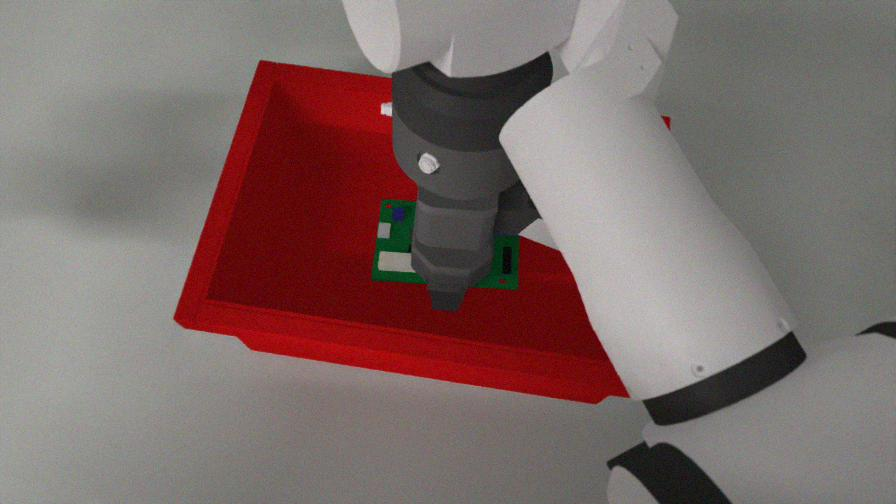

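Emit:
move:
  joints: {"torso_pitch_rad":0.709}
  min_time_s: 0.7
  cameras: []

Emit:
move:
  joints: {"torso_pitch_rad":0.717}
  min_time_s: 0.7
  cameras: []

Emit:
move:
  joints: {"torso_pitch_rad":0.725}
  min_time_s: 0.7
  cameras: []

Scene clock: 366.03 s.
Joint torques (N m): left_arm=[-10.48 8.12 0.49 -7.49 0.04 -0.41 0.12] | right_arm=[-19.79 0.32 -0.81 -7.51 -0.03 0.15 0.33]
Motor temperatures (°C): left_arm=[30 31 29 32 37 34 40] | right_arm=[36 33 28 32 45 35 35]
Wrist force (N): left_arm=[-3.3 0.0 -9.2] | right_arm=[3.3 10.4 -13.2]
Wrist torque (N m): left_arm=[-0.10 -0.54 -0.19] | right_arm=[-0.04 0.90 0.52]
Wrist force, peak (N): left_arm=[-3.8 0.1 -9.6] | right_arm=[3.7 11.0 -13.4]
move: done
base_odometry: x=+2.318 y=+0.597 heading=+0.649
base_status: not commanded
joint_positions: torso_squat_rad=+0.000 torso_shift_rad=+0.000 torso_pitch_rad=+0.709 torso_yaw_rad=+0.000 left_shoulder_pitch_rad=-0.900 left_shoulder_roll_rad=+0.300 left_shoulder_yaw_rad=+0.500 left_elbow_rad=-1.900 left_forearm_roll_rad=+0.000 left_wrist_pitch_rad=+1.900 left_hand_roll_rad=+0.300 left_gripper_m=+0.000 right_shoulder_pitch_rad=-1.460 right_shoulder_roll_rad=-0.047 right_shoulder_yaw_rad=+0.070 right_elbow_rad=-1.030 right_forearm_roll_rad=-0.220 right_wrist_pitch_rad=+1.870 right_hand_roll_rad=-0.580 right_gripper_m=+0.070 head_pan_rad=+0.000 head_tilt_rad=+0.500
joint_status: all done
wheel_motors_off: 0
motor_effort: left_wheel=+2(2) right_wheel=-1(3)
chest: x=-0.0267 y=-0.0007 z=+1.2154 quat_wxyz=(+0.938, +0.000, +0.347, +0.000) (m; base frame)
left_hand: x=+0.3858 y=+0.3571 z=+0.9066 quat_wxyz=(+0.955, +0.054, -0.122, +0.265) (m; base frame)
right_hand: x=+0.3907 y=-0.0095 z=+0.8646 quat_wxyz=(+0.994, +0.021, +0.101, -0.026) (m; base frame)
pictures: none
No camera images: "cameras" was empty.

Scene clock: 367.03 s.
Joint torques (N m): left_arm=[-10.49 8.19 0.59 -7.6 0.09 -0.52 0.26] | right_arm=[-9.01 1.11 -0.63 -1.39 -0.63 -2.6 0.29]
Motor temperatures (°C): left_arm=[30 31 29 32 37 34 40] | right_arm=[36 33 28 32 45 35 35]
Wrist force (N): left_arm=[-3.4 0.0 -9.6] | right_arm=[-11.0 2.7 25.1]
Wrist torque (N m): left_arm=[-0.09 -0.54 -0.19] | right_arm=[-0.45 -0.28 0.18]
Wrist force, peak (N): left_arm=[-3.4 0.0 -9.6] | right_arm=[-11.7 2.6 27.9]
move: done
base_odometry: x=+2.318 y=+0.597 heading=+0.649
base_status: not commanded
joint_positions: torso_squat_rad=+0.000 torso_shift_rad=-0.001 torso_pitch_rad=+0.715 torso_yaw_rad=+0.000 left_shoulder_pitch_rad=-0.900 left_shoulder_roll_rad=+0.300 left_shoulder_yaw_rad=+0.500 left_elbow_rad=-1.900 left_forearm_roll_rad=+0.000 left_wrist_pitch_rad=+1.900 left_hand_roll_rad=+0.300 left_gripper_m=+0.000 right_shoulder_pitch_rad=-1.463 right_shoulder_roll_rad=-0.047 right_shoulder_yaw_rad=+0.070 right_elbow_rad=-1.032 right_forearm_roll_rad=-0.220 right_wrist_pitch_rad=+1.871 right_hand_roll_rad=-0.580 right_gripper_m=+0.070 head_pan_rad=+0.000 head_tilt_rad=+0.500
joint_status: all done
wheel_motors_off: 0
motor_effort: left_wheel=+1(3) right_wheel=-2(4)
chest: x=-0.0256 y=-0.0008 z=+1.2141 quat_wxyz=(+0.937, +0.000, +0.350, +0.000) (m; base frame)
left_hand: x=+0.3849 y=+0.3571 z=+0.9027 quat_wxyz=(+0.955, +0.055, -0.119, +0.265) (m; base frame)
right_hand: x=+0.3907 y=-0.0091 z=+0.8621 quat_wxyz=(+0.994, +0.022, +0.102, -0.026) (m; base frame)
pictures: none
No camera images: "cameras" was empty.

Scene clock: 368.03 s.
Joint torques (N m): left_arm=[-10.2 8.18 0.54 -7.55 0.06 -0.47 0.19] | right_arm=[3.26 3.18 0.09 5.84 -1.05 -5.95 0.39]
Motor temperatures (°C): left_arm=[30 31 29 32 37 34 40] | right_arm=[36 33 28 32 45 35 35]
Wrist force (N): left_arm=[-3.7 -0.1 -9.7] | right_arm=[-26.8 -4.4 64.3]
Wrist torque (N m): left_arm=[-0.08 -0.58 -0.19] | right_arm=[-0.70 -1.40 -0.13]
Wrist force, peak (N): left_arm=[-3.6 -0.2 -9.8] | right_arm=[-28.5 -5.1 67.9]
move: done
base_odometry: x=+2.318 y=+0.597 heading=+0.649
base_status: not commanded
joint_positions: torso_squat_rad=+0.000 torso_shift_rad=-0.001 torso_pitch_rad=+0.721 torso_yaw_rad=+0.000 left_shoulder_pitch_rad=-0.900 left_shoulder_roll_rad=+0.300 left_shoulder_yaw_rad=+0.500 left_elbow_rad=-1.900 left_forearm_roll_rad=+0.000 left_wrist_pitch_rad=+1.900 left_hand_roll_rad=+0.300 left_gripper_m=+0.000 right_shoulder_pitch_rad=-1.466 right_shoulder_roll_rad=-0.048 right_shoulder_yaw_rad=+0.070 right_elbow_rad=-1.033 right_forearm_roll_rad=-0.220 right_wrist_pitch_rad=+1.872 right_hand_roll_rad=-0.580 right_gripper_m=+0.070 head_pan_rad=+0.000 head_tilt_rad=+0.500
joint_status: all done
wheel_motors_off: 0
motor_effort: left_wheel=+2(3) right_wheel=+0(3)
chest: x=-0.0247 y=-0.0009 z=+1.2129 quat_wxyz=(+0.936, +0.000, +0.353, +0.000) (m; base frame)
left_hand: x=+0.3839 y=+0.3569 z=+0.8990 quat_wxyz=(+0.956, +0.055, -0.116, +0.265) (m; base frame)
right_hand: x=+0.3907 y=-0.0089 z=+0.8600 quat_wxyz=(+0.994, +0.022, +0.103, -0.026) (m; base frame)
pictures: none
No camera images: "cameras" was empty.

Emit:
move:
  joints: {"torso_pitch_rad":0.712}
  cameras: []

Emit:
move:
  joints: {"right_gripper_m":0.088}
  cameras: []

Emit:
move:
  joints: {"torso_pitch_rad":0.3}
  cameras: ["right_wrist_camera"]

Emit:
move:
  base: {"x_m_s":-0.35,"for_s":1.6}
  joints: {"torso_pitch_rad":0.1}
  cameras: ["head_camera"]

Emit:
move:
  base: {"turn_rad_s":1.2,"for_s":2.08}
  joints: {"head_tilt_rad":0.3,"right_shoulder_pitch_rad":-0.9,"right_shoulder_roll_rad":-0.3,"right_shoulder_yaw_rad":-0.5,"right_elbow_rad":-1.9,"right_forearm_roll_rad":0,"right_wrist_pitch_rad":1.9,"right_hand_roll_rad":-0.3,"right_gripper_m":0.034}
  cameras: ["head_camera"]

Scene clock: 378.03 s.
Joint torques (N m): left_arm=[-10.58 8.07 0.55 -7.4 0.08 -0.5 0.2] | right_arm=[-14.93 1.89 -0.18 -5.03 -0.41 -0.15 0.26]
Motor temperatures (°C): left_arm=[30 31 29 32 37 34 40] | right_arm=[36 33 28 32 45 36 35]
Wrist force (N): left_arm=[-3.3 0.0 -9.1] | right_arm=[0.6 10.5 -3.6]
Wrist torque (N m): left_arm=[-0.09 -0.53 -0.20] | right_arm=[-0.11 0.58 0.52]
Wrist force, peak (N): left_arm=[-3.7 -0.1 -9.7] | right_arm=[-27.5 -4.4 66.5]
move: done
base_odometry: x=+2.318 y=+0.597 heading=+0.649
base_status: not commanded
joint_positions: torso_squat_rad=+0.000 torso_shift_rad=+0.000 torso_pitch_rad=+0.711 torso_yaw_rad=+0.000 left_shoulder_pitch_rad=-0.900 left_shoulder_roll_rad=+0.300 left_shoulder_yaw_rad=+0.500 left_elbow_rad=-1.900 left_forearm_roll_rad=+0.000 left_wrist_pitch_rad=+1.900 left_hand_roll_rad=+0.300 left_gripper_m=+0.000 right_shoulder_pitch_rad=-1.462 right_shoulder_roll_rad=-0.047 right_shoulder_yaw_rad=+0.070 right_elbow_rad=-1.031 right_forearm_roll_rad=-0.220 right_wrist_pitch_rad=+1.870 right_hand_roll_rad=-0.580 right_gripper_m=+0.070 head_pan_rad=+0.000 head_tilt_rad=+0.500
joint_status: all done
wheel_motors_off: 0
motor_effort: left_wheel=+2(3) right_wheel=+0(2)
chest: x=-0.0263 y=-0.0008 z=+1.2149 quat_wxyz=(+0.937, +0.000, +0.348, +0.000) (m; base frame)
left_hand: x=+0.3854 y=+0.3571 z=+0.9051 quat_wxyz=(+0.955, +0.054, -0.120, +0.265) (m; base frame)
right_hand: x=+0.3909 y=-0.0095 z=+0.8637 quat_wxyz=(+0.994, +0.021, +0.101, -0.026) (m; base frame)
pictures: none
No camera images: "cameras" was empty.

Scene clock: 378.70 s.
Joint torques (N m): left_arm=[-10.38 8.23 0.62 -7.57 0.09 -0.38 0.14] | right_arm=[-12.46 0.14 -0.4 -2.96 0.19 -0.92 0.3]
Motor temperatures (°C): left_arm=[30 31 29 32 37 34 40] | right_arm=[36 33 28 32 45 36 35]
Wrist force (N): left_arm=[-3.5 -0.1 -9.1] | right_arm=[-8.1 10.7 13.0]
Wrist torque (N m): left_arm=[-0.08 -0.56 -0.18] | right_arm=[-0.14 -0.05 0.50]
Wrist force, peak (N): left_arm=[-3.6 0.2 -9.6] | right_arm=[-8.4 10.8 14.4]
move: done
base_odometry: x=+2.318 y=+0.597 heading=+0.649
base_status: not commanded
joint_positions: torso_squat_rad=+0.000 torso_shift_rad=-0.001 torso_pitch_rad=+0.711 torso_yaw_rad=+0.000 left_shoulder_pitch_rad=-0.900 left_shoulder_roll_rad=+0.300 left_shoulder_yaw_rad=+0.500 left_elbow_rad=-1.900 left_forearm_roll_rad=+0.000 left_wrist_pitch_rad=+1.900 left_hand_roll_rad=+0.300 left_gripper_m=+0.000 right_shoulder_pitch_rad=-1.462 right_shoulder_roll_rad=-0.047 right_shoulder_yaw_rad=+0.070 right_elbow_rad=-1.031 right_forearm_roll_rad=-0.220 right_wrist_pitch_rad=+1.870 right_hand_roll_rad=-0.580 right_gripper_m=+0.088 head_pan_rad=+0.000 head_tilt_rad=+0.500
joint_status: all done
wheel_motors_off: 0
motor_effort: left_wheel=+1(3) right_wheel=-1(2)
chest: x=-0.0265 y=-0.0008 z=+1.2150 quat_wxyz=(+0.938, +0.000, +0.348, +0.000) (m; base frame)
left_hand: x=+0.3853 y=+0.3571 z=+0.9053 quat_wxyz=(+0.955, +0.054, -0.121, +0.265) (m; base frame)
right_hand: x=+0.3910 y=-0.0091 z=+0.8644 quat_wxyz=(+0.994, +0.022, +0.100, -0.026) (m; base frame)
pictures: none
No camera images: "cameras" was empty.

Scene clock: 380.87 s.
Joint torques (N m): left_arm=[-15.56 8.62 -0.52 -6.41 0.21 -1.12 0.12] | right_arm=[-21.97 -4.24 -1.79 -7.26 0.26 -0.53 0.28]
Motor temperatures (°C): left_arm=[30 31 29 32 37 34 40] | right_arm=[36 33 28 32 45 35 35]
Wrist force (N): left_arm=[-5.5 1.3 -8.3] | right_arm=[1.0 10.2 -13.1]
Wrist torque (N m): left_arm=[-0.16 -0.68 -0.18] | right_arm=[-0.03 0.79 0.52]
Wrist force, peak (N): left_arm=[-4.0 -0.1 -9.8] | right_arm=[-7.8 11.2 11.2]
move: done
base_odometry: x=+2.318 y=+0.597 heading=+0.649
base_status: not commanded
joint_positions: torso_squat_rad=+0.000 torso_shift_rad=+0.000 torso_pitch_rad=+0.300 torso_yaw_rad=+0.000 left_shoulder_pitch_rad=-0.900 left_shoulder_roll_rad=+0.300 left_shoulder_yaw_rad=+0.500 left_elbow_rad=-1.900 left_forearm_roll_rad=+0.000 left_wrist_pitch_rad=+1.900 left_hand_roll_rad=+0.300 left_gripper_m=+0.000 right_shoulder_pitch_rad=-1.461 right_shoulder_roll_rad=-0.047 right_shoulder_yaw_rad=+0.070 right_elbow_rad=-1.030 right_forearm_roll_rad=-0.220 right_wrist_pitch_rad=+1.870 right_hand_roll_rad=-0.580 right_gripper_m=+0.088 head_pan_rad=+0.000 head_tilt_rad=+0.500
joint_status: all done
wheel_motors_off: 0
motor_effort: left_wheel=+0(3) right_wheel=-1(3)
chest: x=-0.1367 y=-0.0008 z=+1.2761 quat_wxyz=(+0.989, +0.001, +0.149, +0.000) (m; base frame)
left_hand: x=+0.3646 y=+0.3569 z=+1.1568 quat_wxyz=(+0.910, -0.001, -0.313, +0.271) (m; base frame)
right_hand: x=+0.3858 y=-0.0097 z=+1.1204 quat_wxyz=(+0.994, +0.026, -0.104, -0.022) (m; base frame)
pictures: right_wrist_camera
camera_calibration:
right_wrist_camera: T_world_to_cam=[[-0.972993, 0.0692253, -0.220209, 0.625241], [-0.0481696, 0.87208, 0.486987, -0.485349], [0.225751, 0.484442, -0.845193, 0.936299], [0, 0, 0, 1]] pos_world=[0.373606, -0.0736024, 1.1654]

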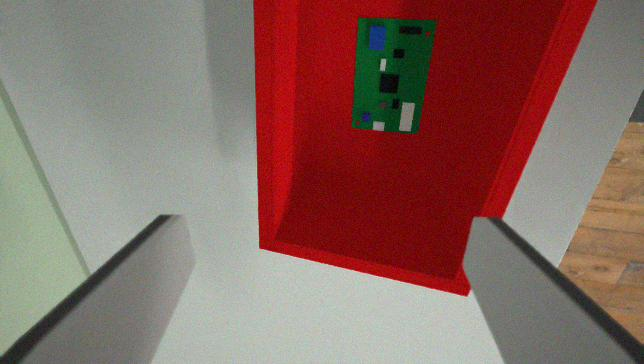

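Scene clock: 383.93 s.
Joint torques (N m): left_arm=[-17.08 8.37 -1.35 -5.31 0.37 -1.38 0.21] | right_arm=[-22.6 -5.79 -1.9 -6.81 0.41 -0.92 0.41]
Motor temperatures (°C): left_arm=[30 31 29 32 37 34 40] | right_arm=[36 33 28 32 45 35 35]
Wrist force (N): left_arm=[-6.1 1.7 -7.4] | right_arm=[0.0 10.3 -12.4]
Wrist torque (N m): left_arm=[-0.17 -0.71 -0.16] | right_arm=[-0.04 0.74 0.51]
Wrist force, peak (N): left_arm=[-5.3 1.0 -9.1] | right_arm=[0.3 10.6 -13.3]
move: done
base_odometry: x=+1.871 y=+0.259 heading=+0.649
base_status: done (sent for 1.6 of 1.6 s)
joint_positions: torso_squat_rad=+0.000 torso_shift_rad=+0.000 torso_pitch_rad=+0.100 torso_yaw_rad=+0.000 left_shoulder_pitch_rad=-0.900 left_shoulder_roll_rad=+0.300 left_shoulder_yaw_rad=+0.500 left_elbow_rad=-1.900 left_forearm_roll_rad=+0.000 left_wrist_pitch_rad=+1.900 left_hand_roll_rad=+0.300 left_gripper_m=+0.000 right_shoulder_pitch_rad=-1.460 right_shoulder_roll_rad=-0.047 right_shoulder_yaw_rad=+0.070 right_elbow_rad=-1.030 right_forearm_roll_rad=-0.220 right_wrist_pitch_rad=+1.870 right_hand_roll_rad=-0.580 right_gripper_m=+0.088 head_pan_rad=+0.000 head_tilt_rad=+0.500
joint_status: all done
wheel_motors_off: 0
motor_effort: left_wheel=+4(25) right_wheel=-1(27)
chest: x=-0.1972 y=-0.0008 z=+1.2884 quat_wxyz=(+0.999, +0.001, +0.050, +0.000) (m; base frame)
left_hand: x=+0.3179 y=+0.3568 z=+1.2710 quat_wxyz=(+0.875, -0.028, -0.402, +0.269) (m; base frame)
right_hand: x=+0.3458 y=-0.0099 z=+1.2395 quat_wxyz=(+0.979, +0.028, -0.202, -0.019) (m; base frame)
pictures: head_camera
camera_calibration:
head_camera: T_world_to_cam=[[0.0154127, -0.998765, 0.0472339, -0.0703988], [-0.531194, -0.0482008, -0.845878, 1.23269], [0.84711, -0.0120531, -0.531281, 0.859665], [0, 0, 0, 1]] pos_world=[-0.0723479, -0.000533466, 1.50275]

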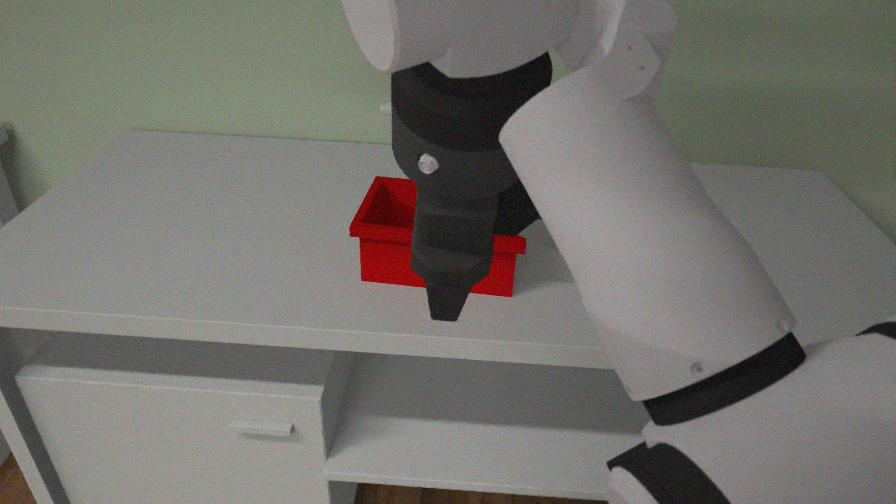

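Scene clock: 388.37 s.
Joint torques (N m): left_arm=[-17.27 8.43 -1.27 -5.43 0.31 -1.42 0.11] | right_arm=[-19.26 -7.77 1.6 -5.67 -0.4 -1.54 -0.02]
Motor temperatures (°C): left_arm=[30 31 29 32 37 34 40] | right_arm=[36 33 28 32 45 35 35]
Wrist force (N): left_arm=[-5.9 1.8 -7.7] | right_arm=[-2.1 9.5 -10.9]
Wrist torque (N m): left_arm=[-0.18 -0.69 -0.16] | right_arm=[-0.05 0.61 0.47]
Wrist force, peak (N): left_arm=[-6.4 1.8 -8.0] | right_arm=[-1.2 12.2 -12.5]
move: done
base_odometry: x=+1.871 y=+0.259 heading=+2.784
base_status: done (sent for 2.07 of 2.07 s)
joint_positions: torso_squat_rad=+0.000 torso_shift_rad=+0.000 torso_pitch_rad=+0.100 torso_yaw_rad=+0.000 left_shoulder_pitch_rad=-0.900 left_shoulder_roll_rad=+0.300 left_shoulder_yaw_rad=+0.500 left_elbow_rad=-1.900 left_forearm_roll_rad=+0.000 left_wrist_pitch_rad=+1.900 left_hand_roll_rad=+0.300 left_gripper_m=+0.000 right_shoulder_pitch_rad=-0.900 right_shoulder_roll_rad=-0.300 right_shoulder_yaw_rad=-0.500 right_elbow_rad=-1.900 right_forearm_roll_rad=+0.000 right_wrist_pitch_rad=+1.900 right_hand_roll_rad=-0.300 right_gripper_m=+0.034 head_pan_rad=+0.000 head_tilt_rad=+0.300
joint_status: all done
wheel_motors_off: 0
motor_effort: left_wheel=+1(26) right_wheel=+4(33)
chest: x=-0.1973 y=-0.0008 z=+1.2884 quat_wxyz=(+0.999, +0.000, +0.050, +0.000) (m; base frame)
left_hand: x=+0.3178 y=+0.3569 z=+1.2710 quat_wxyz=(+0.875, -0.028, -0.402, +0.269) (m; base frame)
right_hand: x=+0.3178 y=-0.3587 z=+1.2703 quat_wxyz=(+0.875, +0.029, -0.402, -0.270) (m; base frame)
pictures: head_camera
camera_calibration:
head_camera: T_world_to_cam=[[0.00553791, -0.998763, 0.0494102, -0.0751211], [-0.352572, -0.0481881, -0.934543, 1.39213], [0.935768, -0.0122452, -0.352403, 0.607803], [0, 0, 0, 1]] pos_world=[-0.0775227, -0.000501549, 1.5189]

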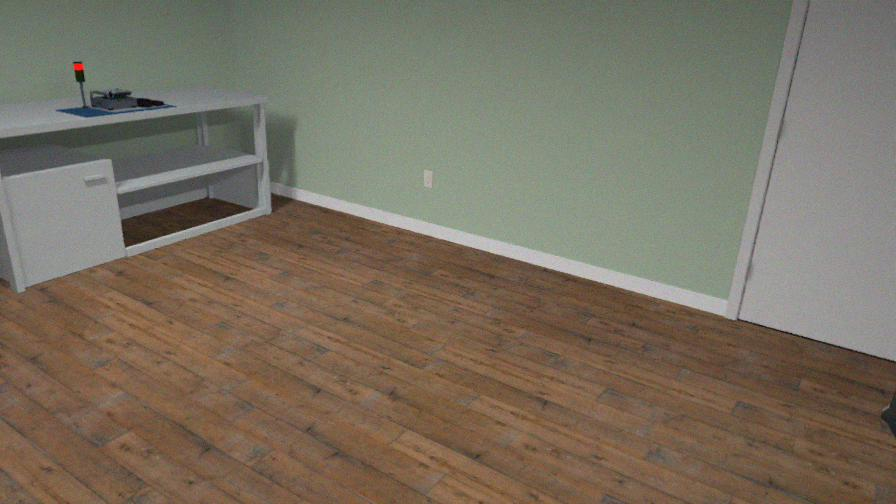

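Emit:
move:
  base: {"turn_rad_s":0.4,"for_s":0.9}
  cameras: []

Emit:
move:
  base: {"x_m_s":0.4,"for_s":5}
  cameras: []

Emit:
move:
  base: {"x_m_s":0.4,"for_s":3.4}
  cameras: []

Emit:
move:
  base: {"turn_rad_s":0.4,"for_s":1.55}
  cameras: ["head_camera"]

Scene clock: 396.23 s.
Joint torques (N m): left_arm=[-17.24 8.37 -1.27 -5.42 0.27 -1.4 0.19] | right_arm=[-19.3 -7.99 1.48 -5.71 -0.42 -1.5 0.01]
Motor temperatures (°C): left_arm=[30 31 29 32 37 34 40] | right_arm=[36 33 28 32 45 35 35]
Wrist force (N): left_arm=[-6.1 1.7 -7.8] | right_arm=[-2.1 8.9 -11.1]
Wrist torque (N m): left_arm=[-0.17 -0.71 -0.17] | right_arm=[0.01 0.61 0.49]
Wrist force, peak (N): left_arm=[-6.4 1.9 -7.9] | right_arm=[-2.6 9.6 -11.4]
move: done
base_odometry: x=+1.871 y=+0.259 heading=-3.139
base_status: done (sent for 0.9 of 0.9 s)
joint_positions: torso_squat_rad=+0.000 torso_shift_rad=+0.000 torso_pitch_rad=+0.100 torso_yaw_rad=+0.000 left_shoulder_pitch_rad=-0.900 left_shoulder_roll_rad=+0.300 left_shoulder_yaw_rad=+0.500 left_elbow_rad=-1.900 left_forearm_roll_rad=+0.000 left_wrist_pitch_rad=+1.900 left_hand_roll_rad=+0.300 left_gripper_m=+0.000 right_shoulder_pitch_rad=-0.900 right_shoulder_roll_rad=-0.300 right_shoulder_yaw_rad=-0.500 right_elbow_rad=-1.900 right_forearm_roll_rad=+0.000 right_wrist_pitch_rad=+1.900 right_hand_roll_rad=-0.300 right_gripper_m=+0.034 head_pan_rad=+0.000 head_tilt_rad=+0.300
joint_status: not commanded
wheel_motors_off: 0
motor_effort: left_wheel=+0(17) right_wheel=+5(24)
chest: x=-0.1972 y=-0.0008 z=+1.2884 quat_wxyz=(+0.999, +0.000, +0.050, +0.000) (m; base frame)
left_hand: x=+0.3179 y=+0.3569 z=+1.2710 quat_wxyz=(+0.875, -0.028, -0.402, +0.269) (m; base frame)
right_hand: x=+0.3178 y=-0.3586 z=+1.2703 quat_wxyz=(+0.875, +0.029, -0.402, -0.270) (m; base frame)
pictures: none
No camera images: "cameras" was empty.

Scene clock: 402.60 s.
Joint torques (N m): left_arm=[-17.02 8.44 -1.08 -5.4 0.33 -1.39 0.09] | right_arm=[-18.71 -8.12 1.32 -5.51 -0.41 -1.47 -0.04]
Motor temperatures (°C): left_arm=[30 31 29 32 37 34 40] | right_arm=[36 33 28 32 45 35 35]
Wrist force (N): left_arm=[-6.0 2.0 -7.6] | right_arm=[-2.0 9.3 -11.1]
Wrist torque (N m): left_arm=[-0.20 -0.69 -0.15] | right_arm=[0.00 0.61 0.49]
Wrist force, peak (N): left_arm=[-6.0 1.9 -8.2] | right_arm=[-1.8 9.4 -11.7]
move: done
base_odometry: x=-0.129 y=+0.253 heading=-3.139
base_status: done (sent for 5 of 5 s)
joint_positions: torso_squat_rad=+0.000 torso_shift_rad=+0.000 torso_pitch_rad=+0.100 torso_yaw_rad=+0.000 left_shoulder_pitch_rad=-0.900 left_shoulder_roll_rad=+0.300 left_shoulder_yaw_rad=+0.500 left_elbow_rad=-1.900 left_forearm_roll_rad=+0.000 left_wrist_pitch_rad=+1.900 left_hand_roll_rad=+0.300 left_gripper_m=+0.000 right_shoulder_pitch_rad=-0.900 right_shoulder_roll_rad=-0.300 right_shoulder_yaw_rad=-0.500 right_elbow_rad=-1.900 right_forearm_roll_rad=+0.000 right_wrist_pitch_rad=+1.900 right_hand_roll_rad=-0.300 right_gripper_m=+0.034 head_pan_rad=+0.000 head_tilt_rad=+0.300
joint_status: not commanded
wheel_motors_off: 0
motor_effort: left_wheel=+0(29) right_wheel=-5(32)
chest: x=-0.1972 y=-0.0008 z=+1.2884 quat_wxyz=(+0.999, +0.000, +0.050, +0.000) (m; base frame)
left_hand: x=+0.3179 y=+0.3569 z=+1.2709 quat_wxyz=(+0.875, -0.028, -0.402, +0.269) (m; base frame)
right_hand: x=+0.3179 y=-0.3586 z=+1.2703 quat_wxyz=(+0.875, +0.029, -0.402, -0.270) (m; base frame)
pictures: none
No camera images: "cameras" was empty.

Scene clock: 407.37 s.
Joint torques (N m): left_arm=[-17.11 8.62 -1.37 -5.34 0.33 -1.39 0.13] | right_arm=[-19.12 -8.26 1.46 -5.57 -0.37 -1.57 0]
Motor temperatures (°C): left_arm=[30 31 29 32 37 34 40] | right_arm=[36 33 28 32 45 35 35]
Wrist force (N): left_arm=[-5.9 1.8 -7.4] | right_arm=[-2.1 9.3 -11.0]
Wrist torque (N m): left_arm=[-0.15 -0.70 -0.17] | right_arm=[-0.01 0.60 0.49]
Wrist force, peak (N): left_arm=[-6.3 1.9 -8.0] | right_arm=[-2.1 9.7 -11.5]
move: done
base_odometry: x=-1.489 y=+0.250 heading=-3.139
base_status: done (sent for 3.4 of 3.4 s)
joint_positions: torso_squat_rad=+0.000 torso_shift_rad=+0.000 torso_pitch_rad=+0.100 torso_yaw_rad=+0.000 left_shoulder_pitch_rad=-0.900 left_shoulder_roll_rad=+0.300 left_shoulder_yaw_rad=+0.500 left_elbow_rad=-1.900 left_forearm_roll_rad=+0.000 left_wrist_pitch_rad=+1.900 left_hand_roll_rad=+0.300 left_gripper_m=+0.000 right_shoulder_pitch_rad=-0.900 right_shoulder_roll_rad=-0.300 right_shoulder_yaw_rad=-0.500 right_elbow_rad=-1.900 right_forearm_roll_rad=+0.000 right_wrist_pitch_rad=+1.900 right_hand_roll_rad=-0.300 right_gripper_m=+0.034 head_pan_rad=+0.000 head_tilt_rad=+0.300
joint_status: not commanded
wheel_motors_off: 0
motor_effort: left_wheel=+1(26) right_wheel=-3(19)
chest: x=-0.1972 y=-0.0008 z=+1.2884 quat_wxyz=(+0.999, +0.000, +0.050, +0.000) (m; base frame)
left_hand: x=+0.3179 y=+0.3569 z=+1.2709 quat_wxyz=(+0.875, -0.028, -0.402, +0.269) (m; base frame)
right_hand: x=+0.3179 y=-0.3586 z=+1.2703 quat_wxyz=(+0.875, +0.029, -0.402, -0.270) (m; base frame)
pictures: none
No camera images: "cameras" was empty.

Scene clock: 410.03 s.
Joint torques (N m): left_arm=[-17.21 8.34 -1.23 -5.34 0.27 -1.42 0.14] | right_arm=[-18.9 -7.95 1.17 -5.48 -0.43 -1.58 0]
Motor temperatures (°C): left_arm=[30 31 29 32 37 34 40] | right_arm=[36 33 28 32 45 35 35]
Wrist force (N): left_arm=[-6.1 1.9 -7.8] | right_arm=[-2.2 9.4 -11.3]
Wrist torque (N m): left_arm=[-0.17 -0.69 -0.16] | right_arm=[-0.02 0.61 0.48]
Wrist force, peak (N): left_arm=[-6.3 1.7 -7.9] | right_arm=[-2.4 9.6 -11.2]
move: done
base_odometry: x=-1.489 y=+0.250 heading=-2.512
base_status: done (sent for 1.57 of 1.57 s)
joint_positions: torso_squat_rad=+0.000 torso_shift_rad=+0.000 torso_pitch_rad=+0.100 torso_yaw_rad=+0.000 left_shoulder_pitch_rad=-0.900 left_shoulder_roll_rad=+0.300 left_shoulder_yaw_rad=+0.500 left_elbow_rad=-1.900 left_forearm_roll_rad=+0.000 left_wrist_pitch_rad=+1.900 left_hand_roll_rad=+0.300 left_gripper_m=+0.000 right_shoulder_pitch_rad=-0.900 right_shoulder_roll_rad=-0.300 right_shoulder_yaw_rad=-0.500 right_elbow_rad=-1.900 right_forearm_roll_rad=+0.000 right_wrist_pitch_rad=+1.900 right_hand_roll_rad=-0.300 right_gripper_m=+0.034 head_pan_rad=+0.000 head_tilt_rad=+0.300
joint_status: not commanded
wheel_motors_off: 0
motor_effort: left_wheel=+1(28) right_wheel=+4(28)
chest: x=-0.1972 y=-0.0008 z=+1.2884 quat_wxyz=(+0.999, +0.000, +0.050, +0.000) (m; base frame)
left_hand: x=+0.3179 y=+0.3569 z=+1.2709 quat_wxyz=(+0.875, -0.028, -0.402, +0.269) (m; base frame)
right_hand: x=+0.3179 y=-0.3586 z=+1.2703 quat_wxyz=(+0.875, +0.029, -0.402, -0.270) (m; base frame)
pictures: head_camera
camera_calibration:
head_camera: T_world_to_cam=[[0.00554949, -0.998763, 0.0494227, -0.0751285], [-0.352678, -0.0482025, -0.934502, 1.39208], [0.935728, -0.0122443, -0.352509, 0.607845], [0, 0, 0, 1]] pos_world=[-0.0774047, -0.000491137, 1.51889]

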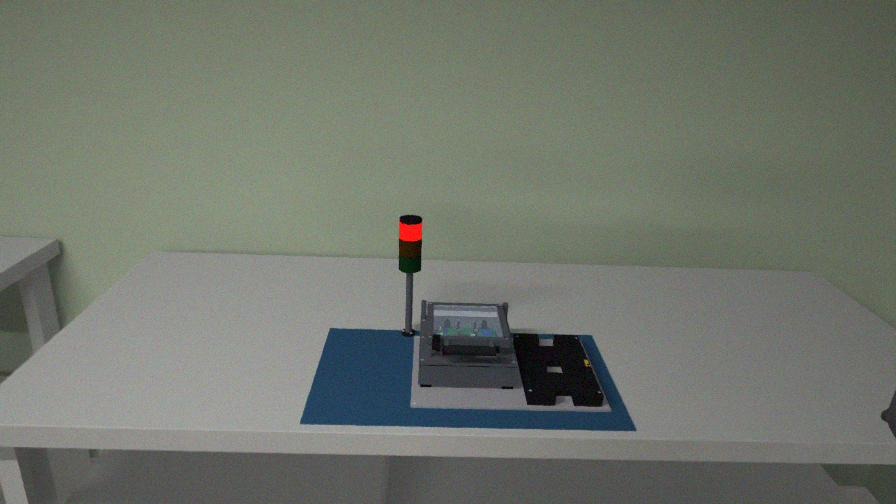

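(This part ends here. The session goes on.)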